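# Trace the printed board band with the pen block

## Task

Using the pen block, draw over the full length of the band printed on the board, keeping the centre line of the stroke on the band. Any ink whose stroke centre falls off the band counts against you, and the nib marks the board anywhere the block is slid.

## Robot and tools

Setup: four Kinova Gen3 arms (arm1 to arm4), each with a five-fingered right hand, stand around a shared table. All positions are in one scene frame in metres, origin on the floor, +z up. Feet (base_link): arm1 at (1.420, 0.077, 0.731), arm2 at (-0.176, 1.401, 0.808), arm3 at (-1.471, 0.003, 0.810), arm4 at (0.297, -1.420, 0.807); each foot faces along its own +x. The tabletops under the arms are at z=0.720. Reach is roughly 1.06 m from the joint 1 axis. Cameras: arm1_cam_wrist to arm4_cam_wrist (on the wrist, little-finger side, aimed at the hand point) plus cam_high and cam_wide; all images are 672x504.

Hand frame: the hand point sits 0.045 m ahead of the palm. Its +z runs along straightened fingers, +y points out of the palm, +x runs across the palm away from the thumb. Straight fingers extend 0.06 to 0.07 m past the point and lie 0.06 m toward -y. A rigid bracket on the little-finger side of the wrist sticks out and can collide with things.

Tool move: one action for any set of arms. Each arm gets its own object under arm1..arm4; leave an arm out to send it nothing. Inside an arm's object:
- joints: a map of joint name to absolute target. joint1_rad..joint7_rad in radians (limits: joints 1,3,5,7 within ±6.283; joint2 ±2.249; joint4 ±2.579; joint6 ±2.099). Hand keys hand_little, hand_ring, hand_middle, hand_index, hand_thumb_bend, hand_thumb_turn run -1 (closed; for thumb_turn, in front of the palm) to +1 (open/straight; thumb_turn beside the palm). hand_force_limit (-1..1, maps to about 0..10 N at the fingertip, 0..15 N for thumb motors) and hand_speed (-0.96..1; full speed from +0.48 up) are settings, not motions.
- target: one list of seven numbers [x, y, z, qw, qx, qy, qz], an absolute pose of the hand point in the scene frame (metres, unit quaternion), matching how the hand line prints it. The hand follows a straight line from its current hand_target to this pose. When target is used, joints may only carry the hand_ keys.
- speed: top linear speed in m/s for target, 0.002 to 0.5, default 0.25; rotation is capped at twice this value in rad/s.
- min_time_s: 0.1 to 8 s, a lower bound on how long that arm's joint motions take.
cameras: a list of names or ["all"]; [] for none; omitted means all only for an empty move. An empty move returns full state and images.
All motions in one call start at once; hand paths in a call finish together; paths stop after 10 s and no action exceeds 15 s. Hands lag, may stray and overshoot speed, especially with a nearly straight arm, and nothing slows them for obstacles.

Tool wait: seconds 0 to 10, optional cameras; commands nothing new. zoom_image: camera plus region [x0, y0, x1, y1] in pixels, at most 504 on a side, only for a camera in the latest images. show_instructions: shows the reference page. finished_scene: ends the scene permanently (scene 1, optional); the goal must hold without the robot.

Reading results: "move" names arms that got a motion; "as last shown" marks uncommanded arms whose statuses read "not commanded". hand gives the measured hand pose (may be off at long reach); hand_target is the pose at the held joint targets. Statuses: done (hand within 1 cm and 2 degrees; joints within ±0.01), off_target (resting away from target, maybe still pushing), time_out (joint holds where it stopped), not_followed / "joint command not followed" / "pose unreachable" (a safety check withheld the motion). hand_stopped_by lists six words for little, ring, middle, index, thumb_bend, thumb_turn: moving, target, force, stalled or fault. *_load_n are fingertip loads in N (positive pushed open). Joint velocities in rad/s; "within noise" means still. Joint torques and Flange force show contacts and loads. If a call is refused or a stop occurs, later move/wait/finished_scene calls in that reply are skipped.

Gripping: a finger motor only starts when its target changes by at least 0.002; it stops at the target or when load hits hand_force_limit, then locks. The start settings are force limit 0 and speed -0.8; for a gentle grip use hand_speed -0.94 or lower. To squeeze more, raise the force limit and send a target more closed than the reading. Thumb turned in front plus fingers can wrap objects 0.035 to 0.065 m thick.

Avoid: pressing two robots together (including closing fingers on another hand), which fails the task; hard hits; torque faults (any joint torque at its limit, 104.5 N m for joints 1-4, 51.3 for 5-7, or straying over 5 degrees), which freeze an arm for 10 s; motor overheating from long holds or stretched poses; dropping the pen block even a few millimetres, releasing it while moving, slamming, or pushing it hard into the board; and knocking anything out of the work area. The arm keeps pushing after contact, so back off explicitly. The scene keeps running while you compose replies.

Each tool is called after "Request:" as name([rows], argument=value, ...), one row to a line, values as JSON.

Reference images:

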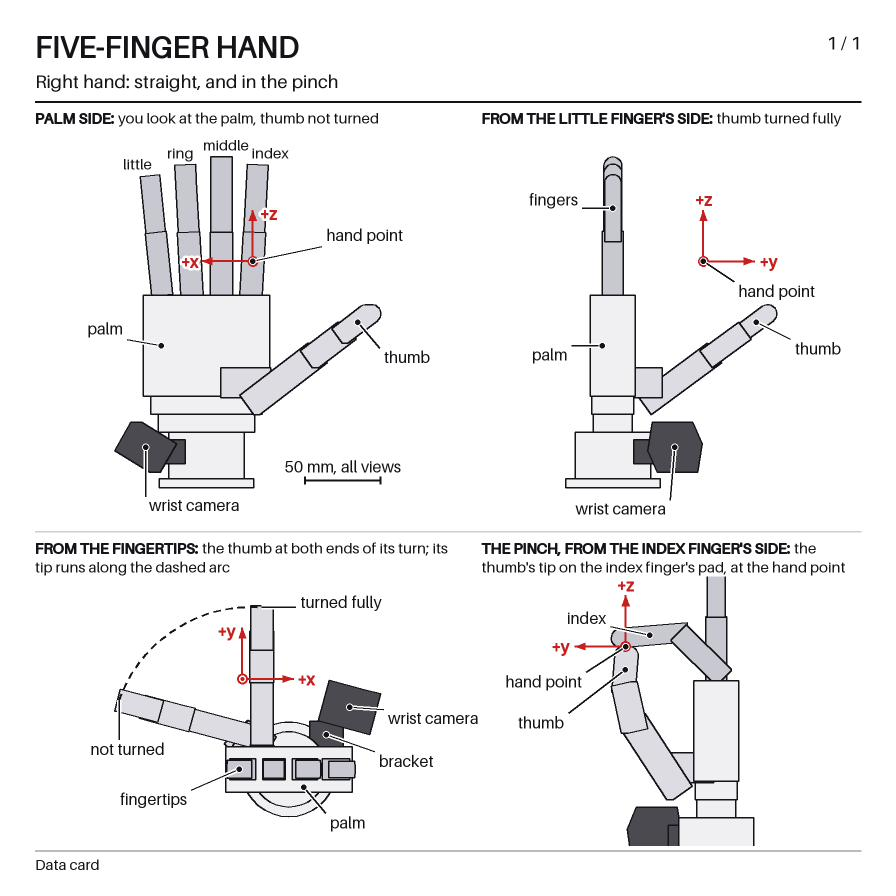

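## Session

Request:
move()

Scene clock: 0.00 s.
Joint torques (N m): no reading
Motor temperatures (°C): arm1=[30 28 30 33 32 36 45] | arm2=[35 31 31 29 36 37 40] | arm3=[35 31 31 31 35 38 37] | arm4=[33 33 28 30 36 35 36]
Flange force (N): no reading
Joint velocities: within noise
arm1.joint_positions: joint1_rad=+0.132 joint2_rad=-0.420 joint3_rad=-0.168 joint4_rad=+1.578 joint5_rad=-0.132 joint6_rad=+1.965 joint7_rad=-2.244 hand_little=+1.000 hand_ring=+1.000 hand_middle=+1.000 hand_index=+1.000 hand_thumb_turn=+1.000 hand_thumb_bend=+1.000 hand_force_limit=+0.000 hand_speed=-0.800
arm1.joint_status: not commanded
arm1.hand_stopped_by: target,target,target,target,target,target
arm1.little_load_n: 0.0
arm1.ring_load_n: 0.0
arm1.middle_load_n: 0.0
arm1.index_load_n: 0.0
arm1.thumb_bend_load_n: 0.0
arm1.thumb_turn_load_n: 0.0
arm1.hand: x=+1.2391 y=+0.0200 z=+1.2060 quat_wxyz=(+0.027, +0.951, -0.308, +0.003) (m; scene frame)
arm1.hand_target: x=+1.2391 y=+0.0200 z=+1.2060 quat_wxyz=(+0.027, +0.951, -0.308, +0.003) (m; scene frame)
arm1.hand_status: not commanded
arm2.joint_positions: joint1_rad=-0.871 joint2_rad=-0.369 joint3_rad=-0.081 joint4_rad=+1.638 joint5_rad=+0.012 joint6_rad=+2.012 joint7_rad=-1.541 hand_little=+1.000 hand_ring=+1.000 hand_middle=+1.000 hand_index=+1.000 hand_thumb_turn=+1.000 hand_thumb_bend=+1.000 hand_force_limit=+0.000 hand_speed=-0.800
arm2.joint_status: not commanded
arm2.hand_stopped_by: target,target,target,target,target,target
arm2.little_load_n: 0.0
arm2.ring_load_n: 0.0
arm2.middle_load_n: 0.0
arm2.index_load_n: 0.0
arm2.thumb_bend_load_n: 0.0
arm2.thumb_turn_load_n: 0.0
arm2.hand: x=-0.0465 y=+1.3778 z=+1.2553 quat_wxyz=(+0.067, -0.218, -0.974, +0.004) (m; scene frame)
arm2.hand_target: x=-0.0465 y=+1.3778 z=+1.2553 quat_wxyz=(+0.067, -0.218, -0.974, +0.004) (m; scene frame)
arm2.hand_status: not commanded
arm3.joint_positions: joint1_rad=+0.852 joint2_rad=-0.344 joint3_rad=-0.024 joint4_rad=+1.352 joint5_rad=-0.065 joint6_rad=+1.946 joint7_rad=-1.880 hand_little=+1.000 hand_ring=+1.000 hand_middle=+1.000 hand_index=+1.000 hand_thumb_turn=+1.000 hand_thumb_bend=+1.000 hand_force_limit=+0.000 hand_speed=-0.800
arm3.joint_status: not commanded
arm3.hand_stopped_by: target,target,target,target,target,target
arm3.little_load_n: 0.0
arm3.ring_load_n: 0.0
arm3.middle_load_n: 0.0
arm3.index_load_n: 0.0
arm3.thumb_bend_load_n: 0.0
arm3.thumb_turn_load_n: 0.0
arm3.hand: x=-1.2547 y=-0.0971 z=+1.3515 quat_wxyz=(-0.091, -0.446, -0.890, -0.004) (m; scene frame)
arm3.hand_target: x=-1.2547 y=-0.0971 z=+1.3515 quat_wxyz=(-0.091, -0.446, -0.890, -0.004) (m; scene frame)
arm3.hand_status: not commanded
arm4.joint_positions: joint1_rad=+0.796 joint2_rad=-0.489 joint3_rad=-0.159 joint4_rad=+1.413 joint5_rad=-0.046 joint6_rad=+1.975 joint7_rad=-2.142 hand_little=+1.000 hand_ring=+1.000 hand_middle=+1.000 hand_index=+1.000 hand_thumb_turn=+1.000 hand_thumb_bend=+1.000 hand_force_limit=+0.000 hand_speed=-0.800
arm4.joint_status: not commanded
arm4.hand_stopped_by: target,target,target,target,target,target
arm4.little_load_n: 0.0
arm4.ring_load_n: 0.0
arm4.middle_load_n: 0.0
arm4.index_load_n: 0.0
arm4.thumb_bend_load_n: 0.0
arm4.thumb_turn_load_n: 0.0
arm4.hand: x=+0.3608 y=-1.2393 z=+1.3508 quat_wxyz=(-0.088, +0.247, -0.962, -0.077) (m; scene frame)
arm4.hand_target: x=+0.3608 y=-1.2393 z=+1.3508 quat_wxyz=(-0.088, +0.247, -0.962, -0.077) (m; scene frame)
arm4.hand_status: not commanded
pictures: arm1_cam_wrist, arm2_cam_wrist, arm3_cam_wrist, arm4_cam_wrist, cam_high, cam_wide

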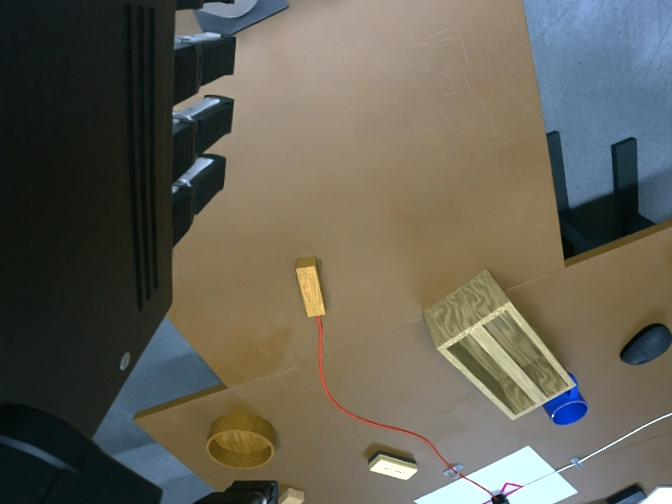

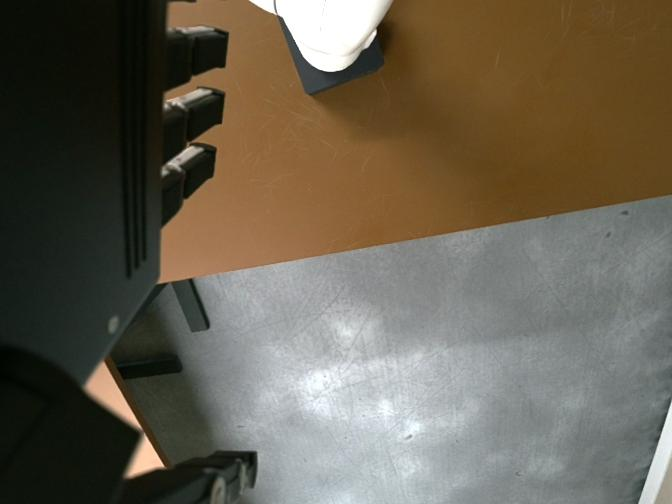

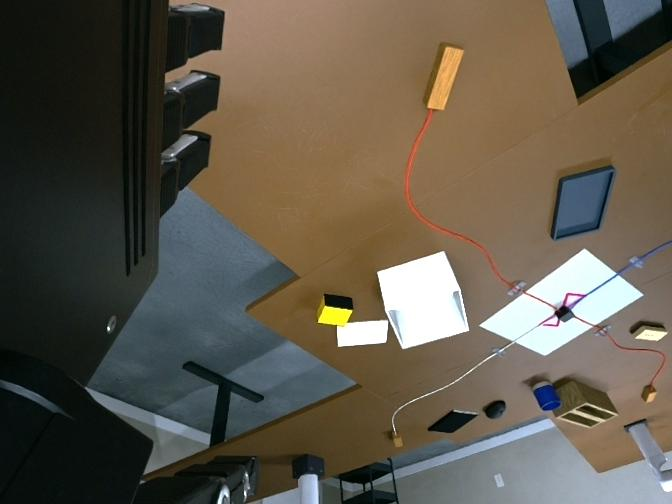

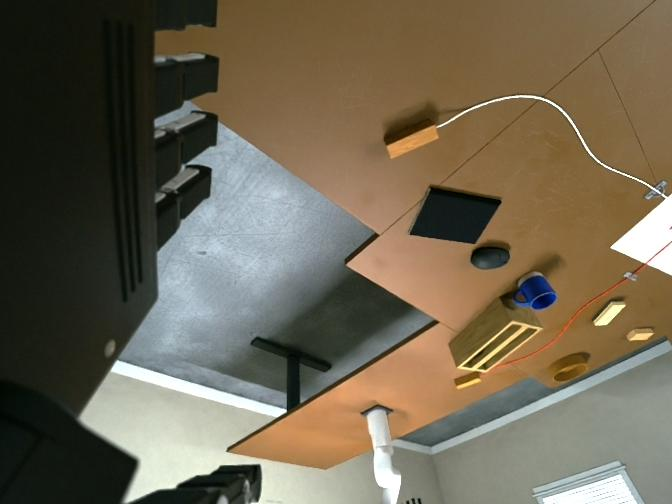

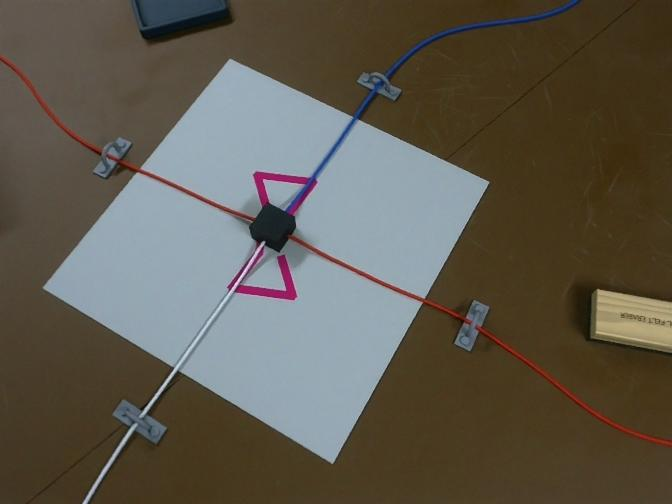

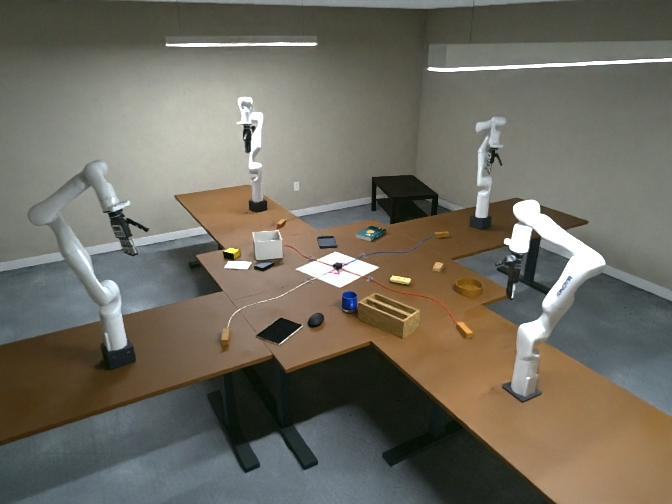

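Request:
zoom_image(camera="cam_high", region=[200, 150, 368, 318])

Request:
zoom_image(camera="cam_wide", region=[200, 190, 500, 360])

Request:
zoom_image(camera="arm3_cam_wrist", region=[460, 220, 672, 379])

Scaled by 3.000 from the camera's image (finer frame: 960x720).

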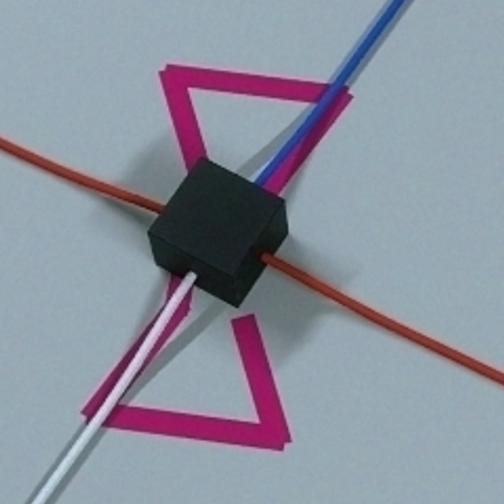

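Scaled by 1.680 from the camera's image (finer frame: 960x720).

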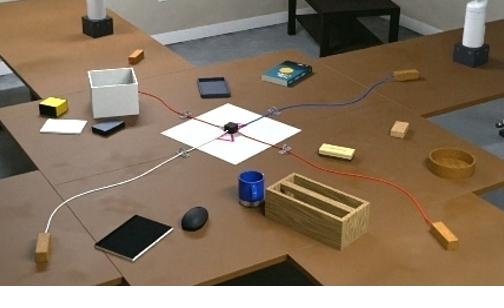

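Scaled by 2.377 from the camera's image (finer frame: 960x720).

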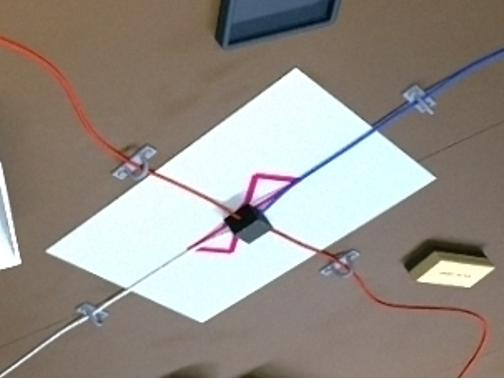

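Request:
zoom_image(camera="cam_high", region=[240, 190, 310, 260])

Request:
zoom_image(camera="cam_high", region=[220, 235, 310, 305])

Request:
zoom_image(camera="cam_high", region=[240, 160, 330, 230])

Request:
zoom_image(camera="arm1_cam_wrist", region=[400, 420, 620, 504])

Scaled by 7.200 from the camera's image (finer frame: 960x720).

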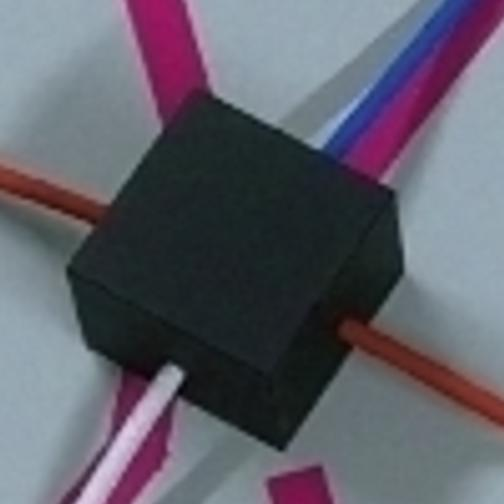

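Scaled by 5.600 from the camera's image (finer frame: 960x720).

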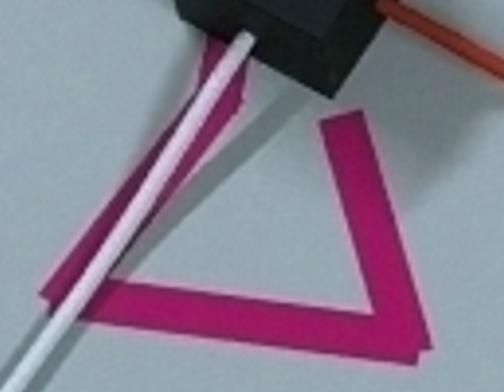

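Scaled by 5.600 from the camera's image (finer frame: 960x720).

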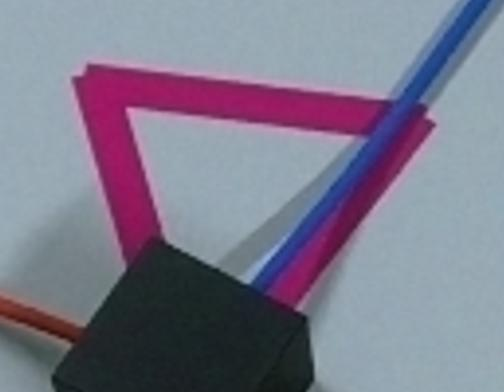

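Scaled by 2.291 from the camera's image (finer frame: 960x720).

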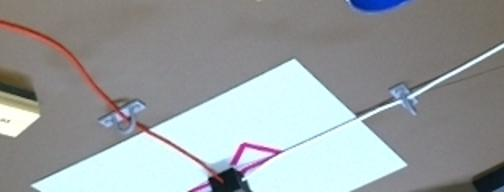

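Request:
move(arm1={"target": [0.929, 0.188, 0.95, 0.4214, -0.9038, -0.0680, 0.0317], "speed": 0.15, "joints": {"hand_thumb_turn": -1}}, arm2={"target": [-0.129, 0.943, 0.95, 0.2877, -0.6169, -0.6639, 0.3096], "speed": 0.15, "joints": {"hand_thumb_turn": -1}}, arm3={"target": [-0.948, 0.003, 0.95, 0.0276, -0.0593, -0.9044, 0.4217], "speed": 0.15, "joints": {"hand_thumb_turn": -1}}, arm4={"target": [0.403, -0.898, 0.95, 0.362, -0.777, 0.467, -0.218], "speed": 0.15, "joints": {"hand_thumb_turn": -1}}, cameras=["all"])

Scene clock: 81.43 s.
Joint torques (N m): arm1=[0.83 -14.14 0.32 -6.4 1.28 0.99 0.29] | arm2=[-0.93 -15.52 3.18 -4.39 1.4 1.44 0.27] | arm3=[0.55 -22.26 -2.55 -2.9 1.17 1.52 0.54] | arm4=[-1.28 -15.25 -2.87 -4.49 1.15 1.2 -0.03]
Motor temperatures (°C): arm1=[30 27 30 32 32 36 44] | arm2=[34 31 30 29 36 37 40] | arm3=[34 29 30 30 34 37 37] | arm4=[31 32 27 29 36 35 36]
Flange force (N): arm1=[2.9 1.0 -1.9] | arm2=[-0.6 -1.0 -0.3] | arm3=[-10.4 7.5 -4.4] | arm4=[-0.1 -2.8 1.7]
move: arm1 done; arm2 done; arm3 done; arm4 done
Joint velocities: within noise
arm1.joint_positions: joint1_rad=-0.081 joint2_rad=+0.477 joint3_rad=-0.300 joint4_rad=+1.750 joint5_rad=+1.024 joint6_rad=+1.355 joint7_rad=-2.219 hand_little=+1.000 hand_ring=+1.000 hand_middle=+1.000 hand_index=+1.000 hand_thumb_turn=-1.000 hand_thumb_bend=+1.000 hand_force_limit=+0.000 hand_speed=-0.800
arm1.joint_status: all done
arm1.hand_stopped_by: target,target,target,target,target,target
arm1.little_load_n: 0.0
arm1.ring_load_n: 0.0
arm1.middle_load_n: 0.0
arm1.index_load_n: 0.0
arm1.thumb_bend_load_n: 0.0
arm1.thumb_turn_load_n: 0.0
arm1.hand: x=+0.9290 y=+0.1880 z=+0.9500 quat_wxyz=(-0.421, +0.904, +0.068, -0.032)
arm1.hand_target: x=+0.9290 y=+0.1880 z=+0.9500 quat_wxyz=(-0.421, +0.904, +0.068, -0.032)
arm1.hand_status: done (0.000 m and 0.0 deg from the pose sent, 0.436 m and 68.4 deg at the start)
arm2.joint_positions: joint1_rad=-0.602 joint2_rad=+0.694 joint3_rad=+0.245 joint4_rad=+1.684 joint5_rad=+0.632 joint6_rad=+1.310 joint7_rad=-2.369 hand_little=+1.000 hand_ring=+1.000 hand_middle=+1.000 hand_index=+1.000 hand_thumb_turn=-1.000 hand_thumb_bend=+1.000 hand_force_limit=+0.000 hand_speed=-0.800
arm2.joint_status: all done
arm2.hand_stopped_by: target,target,target,target,target,target
arm2.little_load_n: 0.0
arm2.ring_load_n: 0.0
arm2.middle_load_n: 0.0
arm2.index_load_n: 0.0
arm2.thumb_bend_load_n: 0.0
arm2.thumb_turn_load_n: 0.0
arm2.hand: x=-0.1290 y=+0.9430 z=+0.9500 quat_wxyz=(+0.288, -0.617, -0.664, +0.310)
arm2.hand_target: x=-0.1290 y=+0.9430 z=+0.9500 quat_wxyz=(+0.288, -0.617, -0.664, +0.310)
arm2.hand_status: done (0.000 m and 0.0 deg from the pose sent, 0.538 m and 73.5 deg at the start)
arm3.joint_positions: joint1_rad=+0.088 joint2_rad=+0.867 joint3_rad=-0.636 joint4_rad=+1.383 joint5_rad=+1.024 joint6_rad=+1.802 joint7_rad=-2.598 hand_little=+1.000 hand_ring=+1.000 hand_middle=+1.000 hand_index=+1.000 hand_thumb_turn=-1.000 hand_thumb_bend=+1.000 hand_force_limit=+0.000 hand_speed=-0.800
arm3.joint_status: all done
arm3.hand_stopped_by: target,target,target,target,target,target
arm3.little_load_n: 0.5
arm3.ring_load_n: 0.0
arm3.middle_load_n: 0.0
arm3.index_load_n: 0.0
arm3.thumb_bend_load_n: 0.0
arm3.thumb_turn_load_n: 0.0
arm3.hand: x=-0.9480 y=+0.0030 z=+0.9500 quat_wxyz=(+0.028, -0.059, -0.904, +0.422)
arm3.hand_target: x=-0.9480 y=+0.0030 z=+0.9500 quat_wxyz=(+0.028, -0.059, -0.904, +0.422)
arm3.hand_status: done (0.000 m and 0.0 deg from the pose sent, 0.515 m and 68.3 deg at the start)
arm4.joint_positions: joint1_rad=+0.347 joint2_rad=+0.617 joint3_rad=-0.642 joint4_rad=+1.945 joint5_rad=+1.446 joint6_rad=+1.235 joint7_rad=-2.352 hand_little=+1.000 hand_ring=+1.000 hand_middle=+1.000 hand_index=+1.000 hand_thumb_turn=-1.000 hand_thumb_bend=+1.000 hand_force_limit=+0.000 hand_speed=-0.800
arm4.joint_status: all done
arm4.hand_stopped_by: target,target,target,target,target,target
arm4.little_load_n: 0.0
arm4.ring_load_n: 0.0
arm4.middle_load_n: 0.0
arm4.index_load_n: 0.0
arm4.thumb_bend_load_n: 0.0
arm4.thumb_turn_load_n: 0.0
arm4.hand: x=+0.4030 y=-0.8980 z=+0.9500 quat_wxyz=(-0.362, +0.777, -0.467, +0.218)
arm4.hand_target: x=+0.4030 y=-0.8980 z=+0.9500 quat_wxyz=(-0.362, +0.777, -0.467, +0.218)
arm4.hand_status: done (0.000 m and 0.0 deg from the pose sent, 0.528 m and 98.0 deg at the start)
pictures: arm1_cam_wrist, arm2_cam_wrist, arm3_cam_wrist, arm4_cam_wrist, cam_high, cam_wide

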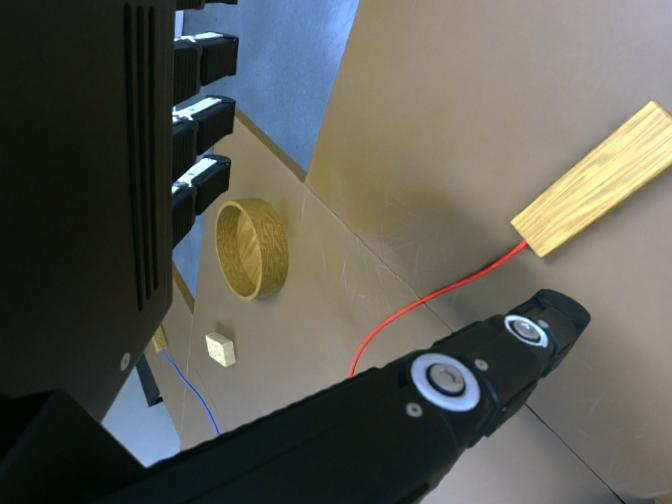

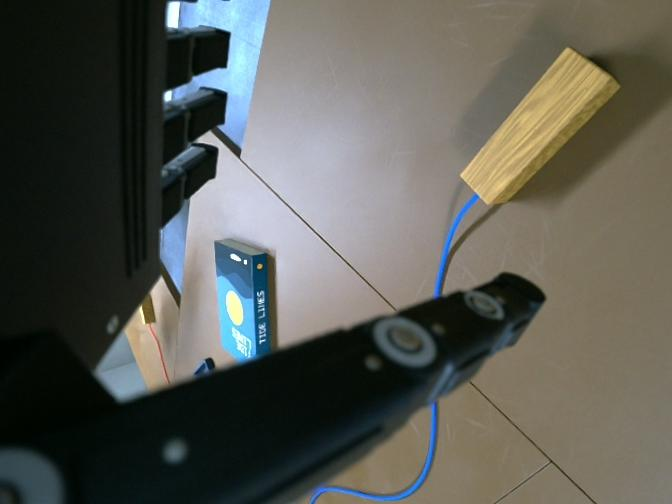

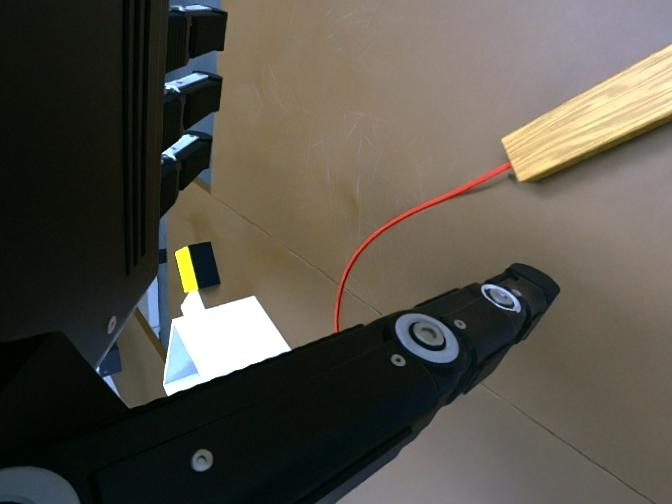

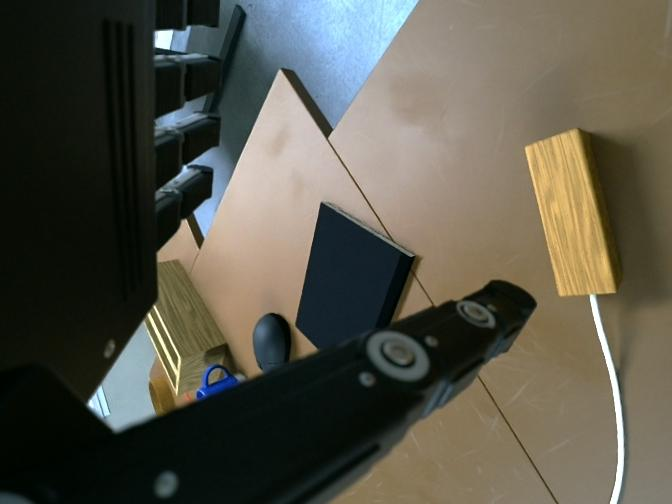

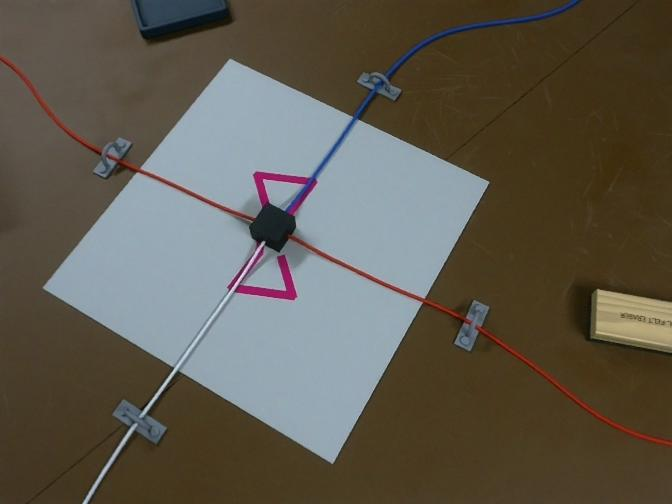

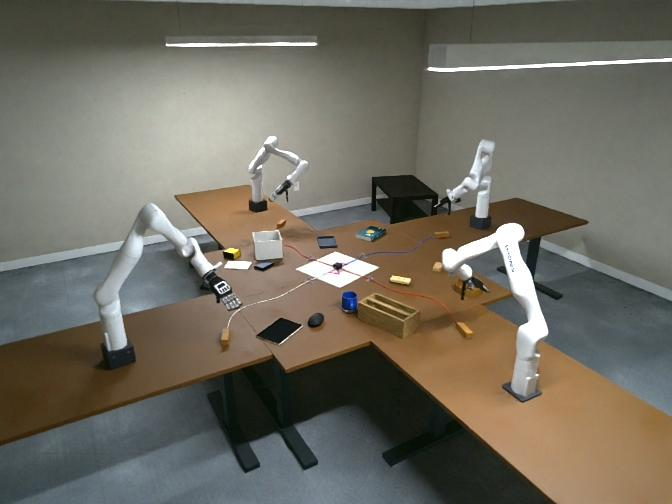

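Request:
move(arm1={"target": [0.942, 0.179, 0.86, 0.4214, -0.9038, 0.0680, -0.0317], "speed": 0.12}, arm2={"target": [-0.1635, 0.966, 0.86, 0.3375, -0.7238, -0.5454, 0.2543], "speed": 0.12}, arm3={"target": [-0.991, -0.0075, 0.86, 0.1668, -0.3577, -0.8327, 0.3883], "speed": 0.12}, arm4={"target": [0.368, -0.923, 0.86, 0.4159, -0.8920, 0.1605, -0.0748], "speed": 0.12}, cameras=["arm1_cam_wrist", "arm2_cam_wrist", "arm3_cam_wrist", "arm4_cam_wrist"])

Scene clock: 109.40 s.
Joint torques (N m): arm1=[0.85 -16.51 0.57 -5.04 0.93 1.39 0.24] | arm2=[-1.04 -17.17 3.57 -3.02 1.15 1.68 0.26] | arm3=[0.6 -24.35 -2.47 -2.22 0.5 1.8 0.53] | arm4=[-1.31 -13.93 -3.65 -2.09 0.76 1.46 -0.03]
Motor temperatures (°C): arm1=[30 28 30 32 32 36 44] | arm2=[34 31 30 29 36 37 39] | arm3=[33 29 30 30 34 37 36] | arm4=[31 32 27 29 36 35 36]
Flange force (N): arm1=[3.0 -0.3 -1.5] | arm2=[-1.1 -0.6 -0.6] | arm3=[-6.2 12.7 -8.9] | arm4=[3.5 -2.9 1.5]
move: arm1 done; arm2 done; arm3 done; arm4 done
Joint velocities: within noise
arm1.joint_positions: joint1_rad=-0.144 joint2_rad=+0.711 joint3_rad=-0.248 joint4_rad=+1.664 joint5_rad=+0.909 joint6_rad=+1.436 joint7_rad=-2.512 hand_little=+1.000 hand_ring=+1.000 hand_middle=+1.000 hand_index=+1.000 hand_thumb_turn=-1.000 hand_thumb_bend=+1.000 hand_force_limit=+0.000 hand_speed=-0.800
arm1.joint_status: not commanded
arm1.hand_stopped_by: target,target,target,target,target,target
arm1.little_load_n: 0.0
arm1.ring_load_n: 0.0
arm1.middle_load_n: 0.0
arm1.index_load_n: 0.0
arm1.thumb_bend_load_n: 0.0
arm1.thumb_turn_load_n: 0.0
arm1.hand: x=+0.9420 y=+0.1790 z=+0.8600 quat_wxyz=(-0.421, +0.904, -0.068, +0.032)
arm1.hand_target: x=+0.9420 y=+0.1790 z=+0.8600 quat_wxyz=(-0.421, +0.904, -0.068, +0.032)
arm1.hand_status: done (0.000 m and 0.0 deg from the pose sent, 0.091 m and 17.2 deg at the start)
arm2.joint_positions: joint1_rad=-0.499 joint2_rad=+0.907 joint3_rad=+0.265 joint4_rad=+1.617 joint5_rad=+0.441 joint6_rad=+1.299 joint7_rad=-2.542 hand_little=+1.000 hand_ring=+1.000 hand_middle=+1.000 hand_index=+1.000 hand_thumb_turn=-1.000 hand_thumb_bend=+1.000 hand_force_limit=+0.000 hand_speed=-0.800
arm2.joint_status: not commanded
arm2.hand_stopped_by: target,target,target,target,target,target
arm2.little_load_n: 0.0
arm2.ring_load_n: 0.0
arm2.middle_load_n: 0.0
arm2.index_load_n: 0.0
arm2.thumb_bend_load_n: 0.0
arm2.thumb_turn_load_n: 0.0
arm2.hand: x=-0.1635 y=+0.9660 z=+0.8600 quat_wxyz=(+0.338, -0.724, -0.545, +0.254)
arm2.hand_target: x=-0.1635 y=+0.9660 z=+0.8600 quat_wxyz=(+0.338, -0.724, -0.545, +0.254)
arm2.hand_status: done (0.000 m and 0.0 deg from the pose sent, 0.099 m and 20.2 deg at the start)
arm3.joint_positions: joint1_rad=+0.127 joint2_rad=+1.113 joint3_rad=-0.542 joint4_rad=+1.107 joint5_rad=+0.684 joint6_rad=+1.912 joint7_rad=-3.007 hand_little=+1.000 hand_ring=+1.000 hand_middle=+1.000 hand_index=+1.000 hand_thumb_turn=-1.000 hand_thumb_bend=+1.000 hand_force_limit=+0.000 hand_speed=-0.800
arm3.joint_status: not commanded
arm3.hand_stopped_by: target,target,target,target,target,target
arm3.little_load_n: 0.0
arm3.ring_load_n: 0.0
arm3.middle_load_n: 0.0
arm3.index_load_n: 0.0
arm3.thumb_bend_load_n: 0.0
arm3.thumb_turn_load_n: 0.0
arm3.hand: x=-0.9910 y=-0.0075 z=+0.8600 quat_wxyz=(+0.167, -0.358, -0.833, +0.388)
arm3.hand_target: x=-0.9910 y=-0.0075 z=+0.8600 quat_wxyz=(+0.167, -0.358, -0.833, +0.388)
arm3.hand_status: done (0.000 m and 0.0 deg from the pose sent, 0.100 m and 39.0 deg at the start)
arm4.joint_positions: joint1_rad=+0.613 joint2_rad=+0.748 joint3_rad=-0.664 joint4_rad=+2.354 joint5_rad=+2.427 joint6_rad=+0.977 joint7_rad=-2.561 hand_little=+1.000 hand_ring=+1.000 hand_middle=+1.000 hand_index=+1.000 hand_thumb_turn=-1.000 hand_thumb_bend=+1.000 hand_force_limit=+0.000 hand_speed=-0.800
arm4.joint_status: not commanded
arm4.hand_stopped_by: target,target,target,target,target,target
arm4.little_load_n: 0.0
arm4.ring_load_n: 0.0
arm4.middle_load_n: 0.0
arm4.index_load_n: 0.0
arm4.thumb_bend_load_n: 0.0
arm4.thumb_turn_load_n: 0.0
arm4.hand: x=+0.3680 y=-0.9230 z=+0.8600 quat_wxyz=(-0.416, +0.892, -0.160, +0.075)
arm4.hand_target: x=+0.3680 y=-0.9230 z=+0.8600 quat_wxyz=(-0.416, +0.892, -0.160, +0.075)
arm4.hand_status: done (0.000 m and 0.0 deg from the pose sent, 0.100 m and 41.6 deg at the start)

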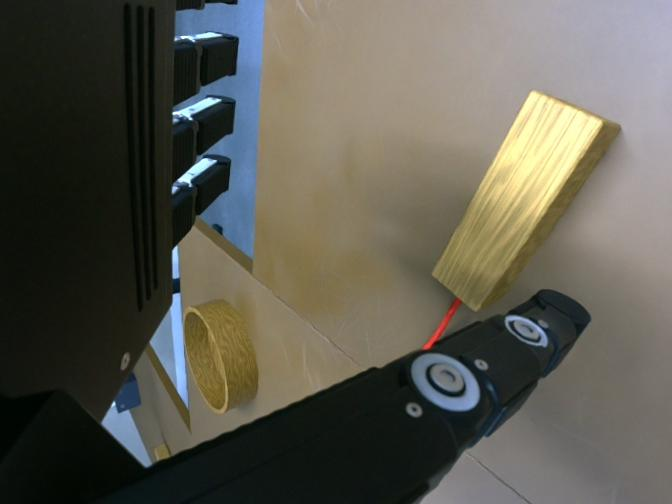

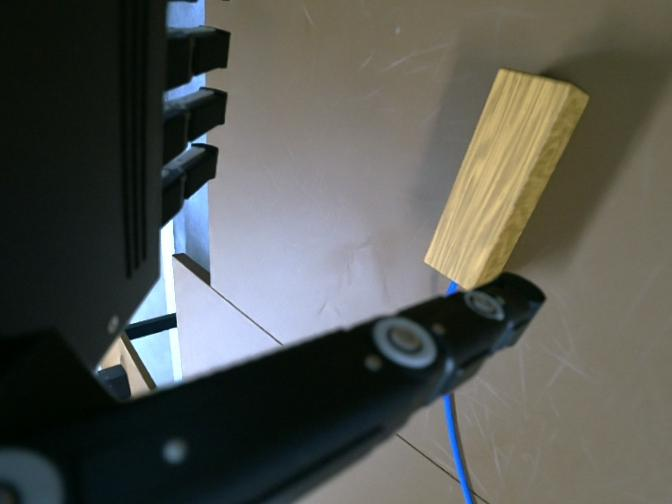

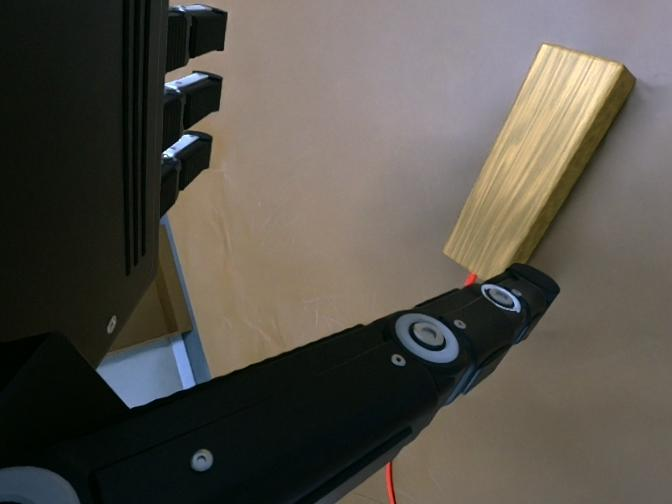

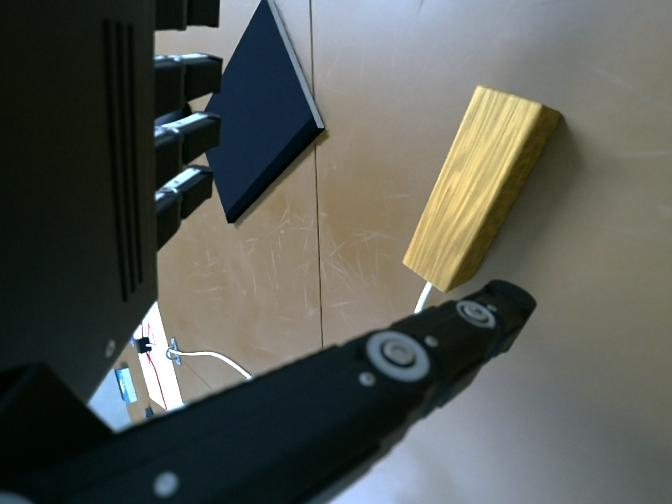

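Request:
move(arm1={"target": [0.934, 0.168, 0.80, 0.4208, -0.9025, 0.0829, -0.0387], "speed": 0.08}, arm2={"target": [-0.1606, 0.9652, 0.80, 0.3375, -0.7238, -0.5454, 0.2543], "speed": 0.08}, arm3={"target": [-0.9913, 0.0074, 0.80, 0.1668, -0.3577, -0.8327, 0.3883], "speed": 0.08}, arm4={"target": [0.3628, -0.9169, 0.80, 0.4159, -0.8920, 0.1605, -0.0748], "speed": 0.08}, cameras=["arm1_cam_wrist", "arm2_cam_wrist", "arm3_cam_wrist", "arm4_cam_wrist"])

Scene clock: 118.07 s.
Joint torques (N m): arm1=[0.84 -17.67 0.61 -4.35 0.75 1.49 0.32] | arm2=[-0.97 -17.77 3.82 -2.17 1 1.69 0.25] | arm3=[0.66 -24.75 -2.44 -1.89 0.45 1.78 0.52] | arm4=[-1.26 -15.29 -3.98 -0.6 0.76 1.5 -0.01]
Motor temperatures (°C): arm1=[30 28 30 32 32 36 44] | arm2=[34 31 30 29 36 37 39] | arm3=[33 29 30 29 34 37 36] | arm4=[31 32 27 29 36 35 36]
Flange force (N): arm1=[2.9 -0.5 -1.5] | arm2=[-1.3 -0.5 -1.1] | arm3=[-5.6 13.6 -7.9] | arm4=[3.3 -2.1 2.3]
move: arm1 done; arm2 done; arm3 done; arm4 done
Joint velocities: within noise
arm1.joint_positions: joint1_rad=-0.170 joint2_rad=+0.844 joint3_rad=-0.235 joint4_rad=+1.631 joint5_rad=+0.914 joint6_rad=+1.393 joint7_rad=-2.614 hand_little=+1.000 hand_ring=+1.000 hand_middle=+1.000 hand_index=+1.000 hand_thumb_turn=-1.000 hand_thumb_bend=+1.000 hand_force_limit=+0.000 hand_speed=-0.800
arm1.joint_status: not commanded
arm1.hand_stopped_by: target,target,target,target,target,target
arm1.little_load_n: 0.0
arm1.ring_load_n: 0.0
arm1.middle_load_n: 0.0
arm1.index_load_n: 0.0
arm1.thumb_bend_load_n: 0.0
arm1.thumb_turn_load_n: 0.0
arm1.hand: x=+0.9340 y=+0.1680 z=+0.8000 quat_wxyz=(-0.421, +0.903, -0.083, +0.039)
arm1.hand_target: x=+0.9340 y=+0.1680 z=+0.8000 quat_wxyz=(-0.421, +0.903, -0.083, +0.039)
arm1.hand_status: done (0.000 m and 0.0 deg from the pose sent, 0.062 m and 1.9 deg at the start)
arm2.joint_positions: joint1_rad=-0.494 joint2_rad=+1.027 joint3_rad=+0.251 joint4_rad=+1.604 joint5_rad=+0.432 joint6_rad=+1.207 joint7_rad=-2.599 hand_little=+1.000 hand_ring=+1.000 hand_middle=+1.000 hand_index=+1.000 hand_thumb_turn=-1.000 hand_thumb_bend=+1.000 hand_force_limit=+0.000 hand_speed=-0.800
arm2.joint_status: not commanded
arm2.hand_stopped_by: target,target,target,target,target,target
arm2.little_load_n: 0.0
arm2.ring_load_n: 0.0
arm2.middle_load_n: 0.0
arm2.index_load_n: 0.0
arm2.thumb_bend_load_n: 0.0
arm2.thumb_turn_load_n: 0.0
arm2.hand: x=-0.1606 y=+0.9652 z=+0.8000 quat_wxyz=(+0.337, -0.724, -0.545, +0.254)
arm2.hand_target: x=-0.1606 y=+0.9652 z=+0.8000 quat_wxyz=(+0.337, -0.724, -0.545, +0.254)
arm2.hand_status: done (0.000 m and 0.0 deg from the pose sent, 0.060 m and 0.0 deg at the start)
arm3.joint_positions: joint1_rad=+0.095 joint2_rad=+1.217 joint3_rad=-0.532 joint4_rad=+1.083 joint5_rad=+0.697 joint6_rad=+1.844 joint7_rad=-3.051 hand_little=+1.000 hand_ring=+1.000 hand_middle=+1.000 hand_index=+1.000 hand_thumb_turn=-1.000 hand_thumb_bend=+1.000 hand_force_limit=+0.000 hand_speed=-0.800
arm3.joint_status: not commanded
arm3.hand_stopped_by: target,target,target,target,target,target
arm3.little_load_n: 0.0
arm3.ring_load_n: 0.0
arm3.middle_load_n: 0.0
arm3.index_load_n: 0.0
arm3.thumb_bend_load_n: 0.0
arm3.thumb_turn_load_n: 0.0
arm3.hand: x=-0.9913 y=+0.0074 z=+0.8000 quat_wxyz=(+0.167, -0.358, -0.833, +0.388)
arm3.hand_target: x=-0.9913 y=+0.0074 z=+0.8000 quat_wxyz=(+0.167, -0.358, -0.833, +0.388)
arm3.hand_status: done (0.000 m and 0.0 deg from the pose sent, 0.062 m and 0.0 deg at the start)
arm4.joint_positions: joint1_rad=+0.573 joint2_rad=+0.955 joint3_rad=-0.625 joint4_rad=+2.332 joint5_rad=+2.537 joint6_rad=+1.141 joint7_rad=-2.619 hand_little=+1.000 hand_ring=+1.000 hand_middle=+1.000 hand_index=+1.000 hand_thumb_turn=-1.000 hand_thumb_bend=+1.000 hand_force_limit=+0.000 hand_speed=-0.800
arm4.joint_status: not commanded
arm4.hand_stopped_by: target,target,target,target,target,target
arm4.little_load_n: 0.0
arm4.ring_load_n: 0.0
arm4.middle_load_n: 0.0
arm4.index_load_n: 0.0
arm4.thumb_bend_load_n: 0.0
arm4.thumb_turn_load_n: 0.0
arm4.hand: x=+0.3628 y=-0.9169 z=+0.8000 quat_wxyz=(-0.416, +0.892, -0.161, +0.075)
arm4.hand_target: x=+0.3628 y=-0.9169 z=+0.8000 quat_wxyz=(-0.416, +0.892, -0.161, +0.075)
arm4.hand_status: done (0.000 m and 0.0 deg from the pose sent, 0.061 m and 0.0 deg at the start)

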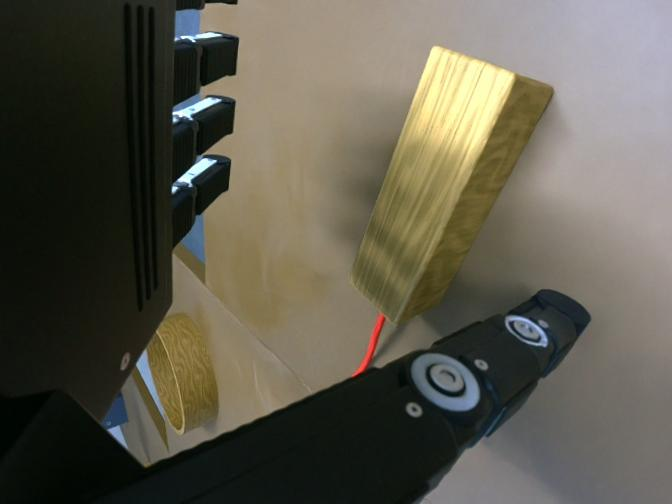

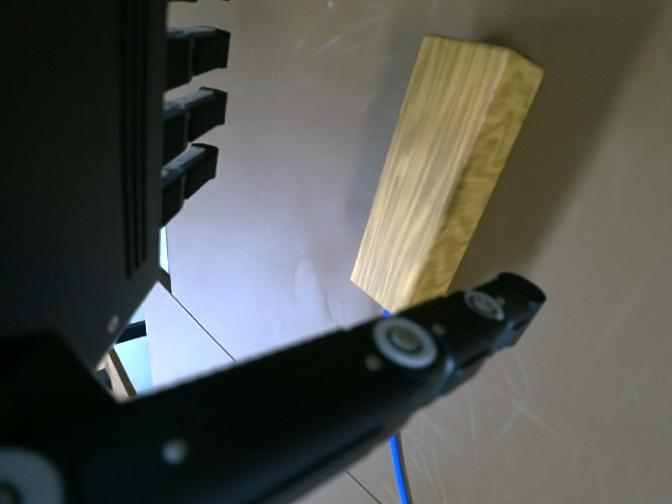

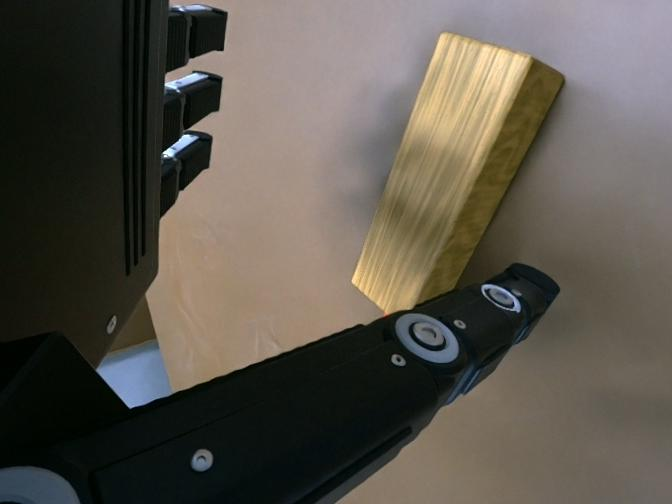

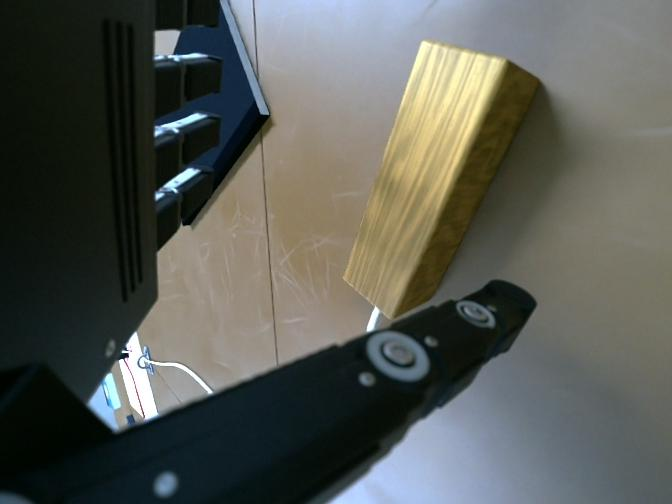

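Request:
move(arm1={"target": [0.9273, 0.1693, 0.744, 0.4208, -0.9025, 0.0829, -0.0387], "speed": 0.06}, arm2={"target": [-0.1666, 0.9645, 0.744, 0.3285, -0.7045, -0.5701, 0.2658], "speed": 0.06}, arm3={"target": [-0.9886, 0.0045, 0.744, 0.1668, -0.3577, -0.8327, 0.3883], "speed": 0.06}, arm4={"target": [0.3591, -0.9114, 0.744, 0.4159, -0.8920, 0.1605, -0.0748], "speed": 0.06}, cameras=["arm1_cam_wrist", "arm2_cam_wrist", "arm3_cam_wrist", "arm4_cam_wrist"])

Scene clock: 128.47 s.
Joint torques (N m): arm1=[0.82 -18.45 0.76 -3.77 0.6 1.52 0.29] | arm2=[-1.03 -17.91 4.01 -1.24 0.88 1.71 0.26] | arm3=[0.61 -25.06 -2.37 -1.61 0.38 1.8 0.52] | arm4=[-1.28 -16.16 -4.18 0.49 0.75 1.54 -0.02]
Motor temperatures (°C): arm1=[30 28 30 32 32 36 44] | arm2=[34 31 30 29 36 37 39] | arm3=[33 29 30 29 34 37 36] | arm4=[31 32 27 29 36 35 36]
Flange force (N): arm1=[2.8 -0.7 -1.6] | arm2=[-1.8 -0.3 -1.1] | arm3=[-5.8 14.5 -6.8] | arm4=[3.4 -1.6 2.8]
move: arm1 done; arm2 done; arm3 done; arm4 done
Joint velocities: within noise
arm1.joint_positions: joint1_rad=-0.175 joint2_rad=+0.960 joint3_rad=-0.218 joint4_rad=+1.611 joint5_rad=+0.951 joint6_rad=+1.327 joint7_rad=-2.684 hand_little=+1.000 hand_ring=+1.000 hand_middle=+1.000 hand_index=+1.000 hand_thumb_turn=-1.000 hand_thumb_bend=+1.000 hand_force_limit=+0.000 hand_speed=-0.800
arm1.joint_status: not commanded
arm1.hand_stopped_by: target,target,target,target,target,target
arm1.little_load_n: 0.0
arm1.ring_load_n: 0.0
arm1.middle_load_n: 0.0
arm1.index_load_n: 0.0
arm1.thumb_bend_load_n: 0.0
arm1.thumb_turn_load_n: 0.0
arm1.hand: x=+0.9273 y=+0.1693 z=+0.7440 quat_wxyz=(-0.421, +0.903, -0.083, +0.039)
arm1.hand_target: x=+0.9273 y=+0.1693 z=+0.7440 quat_wxyz=(-0.421, +0.903, -0.083, +0.039)
arm1.hand_status: done (0.000 m and 0.0 deg from the pose sent, 0.056 m and 0.0 deg at the start)
arm2.joint_positions: joint1_rad=-0.500 joint2_rad=+1.131 joint3_rad=+0.248 joint4_rad=+1.631 joint5_rad=+0.479 joint6_rad=+1.070 joint7_rad=-2.641 hand_little=+1.000 hand_ring=+1.000 hand_middle=+1.000 hand_index=+1.000 hand_thumb_turn=-1.000 hand_thumb_bend=+1.000 hand_force_limit=+0.000 hand_speed=-0.800
arm2.joint_status: not commanded
arm2.hand_stopped_by: target,target,target,target,target,target
arm2.little_load_n: 0.0
arm2.ring_load_n: 0.0
arm2.middle_load_n: 0.0
arm2.index_load_n: 0.0
arm2.thumb_bend_load_n: 0.0
arm2.thumb_turn_load_n: 0.0
arm2.hand: x=-0.1666 y=+0.9645 z=+0.7440 quat_wxyz=(+0.329, -0.705, -0.570, +0.266)
arm2.hand_target: x=-0.1666 y=+0.9645 z=+0.7440 quat_wxyz=(+0.329, -0.705, -0.570, +0.266)
arm2.hand_status: done (0.000 m and 0.0 deg from the pose sent, 0.056 m and 4.0 deg at the start)
arm3.joint_positions: joint1_rad=+0.088 joint2_rad=+1.319 joint3_rad=-0.514 joint4_rad=+1.040 joint5_rad=+0.727 joint6_rad=+1.784 joint7_rad=-3.056 hand_little=+1.000 hand_ring=+1.000 hand_middle=+1.000 hand_index=+1.000 hand_thumb_turn=-1.000 hand_thumb_bend=+1.000 hand_force_limit=+0.000 hand_speed=-0.800
arm3.joint_status: not commanded
arm3.hand_stopped_by: target,target,target,target,target,target
arm3.little_load_n: 0.0
arm3.ring_load_n: 0.0
arm3.middle_load_n: 0.0
arm3.index_load_n: 0.0
arm3.thumb_bend_load_n: 0.0
arm3.thumb_turn_load_n: 0.0
arm3.hand: x=-0.9886 y=+0.0045 z=+0.7440 quat_wxyz=(+0.167, -0.358, -0.833, +0.388)
arm3.hand_target: x=-0.9886 y=+0.0045 z=+0.7440 quat_wxyz=(+0.167, -0.358, -0.833, +0.388)
arm3.hand_status: done (0.000 m and 0.0 deg from the pose sent, 0.056 m and 0.0 deg at the start)
arm4.joint_positions: joint1_rad=+0.547 joint2_rad=+1.131 joint3_rad=-0.579 joint4_rad=+2.278 joint5_rad=+2.629 joint6_rad=+1.246 joint7_rad=-2.650 hand_little=+1.000 hand_ring=+1.000 hand_middle=+1.000 hand_index=+1.000 hand_thumb_turn=-1.000 hand_thumb_bend=+1.000 hand_force_limit=+0.000 hand_speed=-0.800
arm4.joint_status: not commanded
arm4.hand_stopped_by: target,target,target,target,target,target
arm4.little_load_n: 0.0
arm4.ring_load_n: 0.0
arm4.middle_load_n: 0.0
arm4.index_load_n: 0.0
arm4.thumb_bend_load_n: 0.0
arm4.thumb_turn_load_n: 0.0
arm4.hand: x=+0.3591 y=-0.9114 z=+0.7440 quat_wxyz=(-0.416, +0.892, -0.160, +0.075)
arm4.hand_target: x=+0.3591 y=-0.9114 z=+0.7440 quat_wxyz=(-0.416, +0.892, -0.160, +0.075)
arm4.hand_status: done (0.000 m and 0.0 deg from the pose sent, 0.056 m and 0.0 deg at the start)

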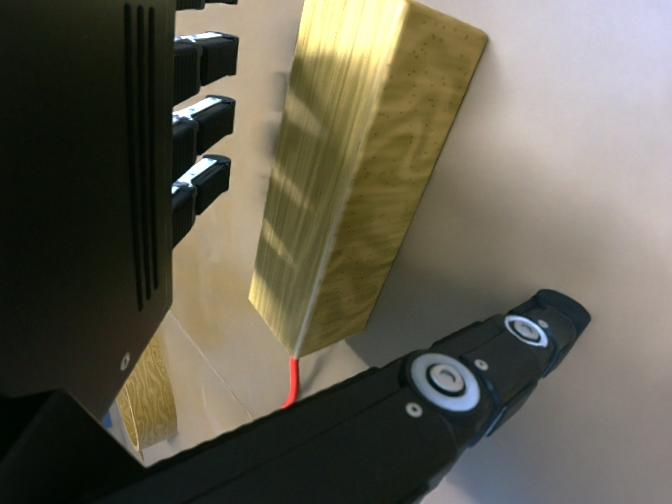

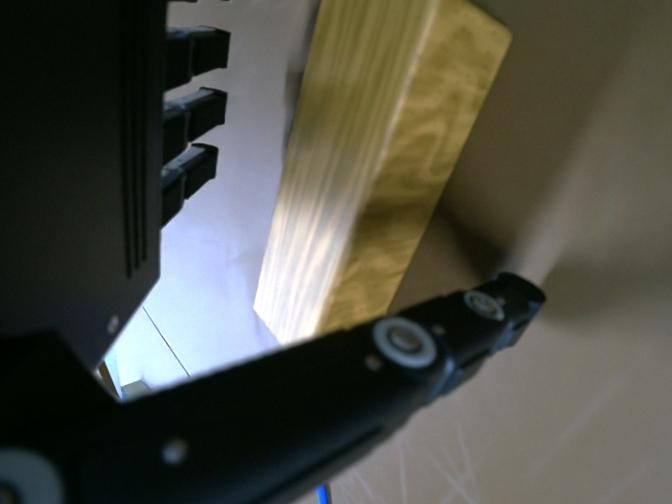

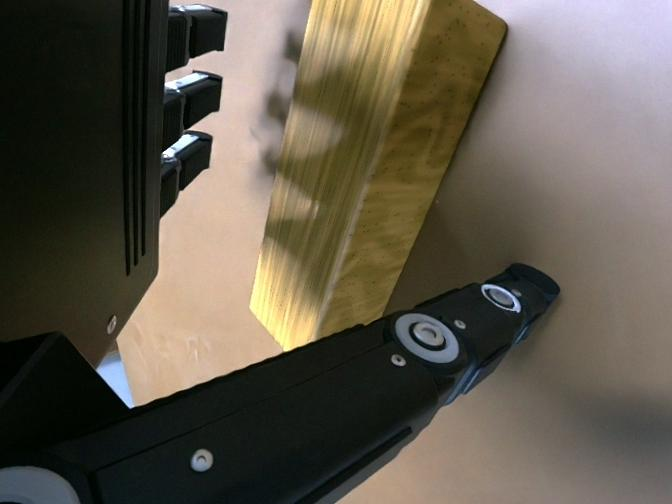

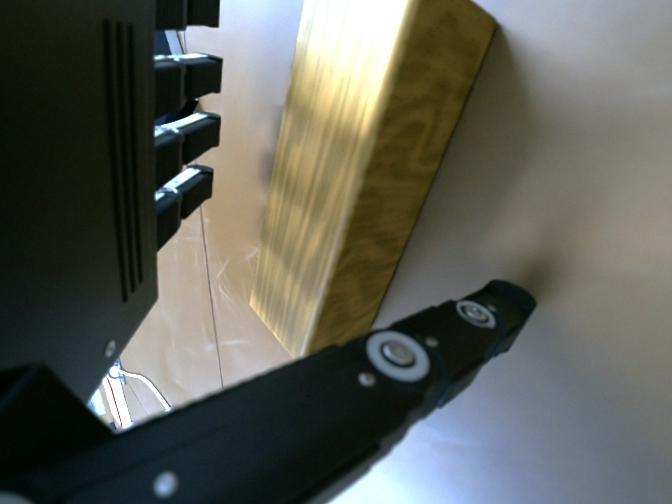

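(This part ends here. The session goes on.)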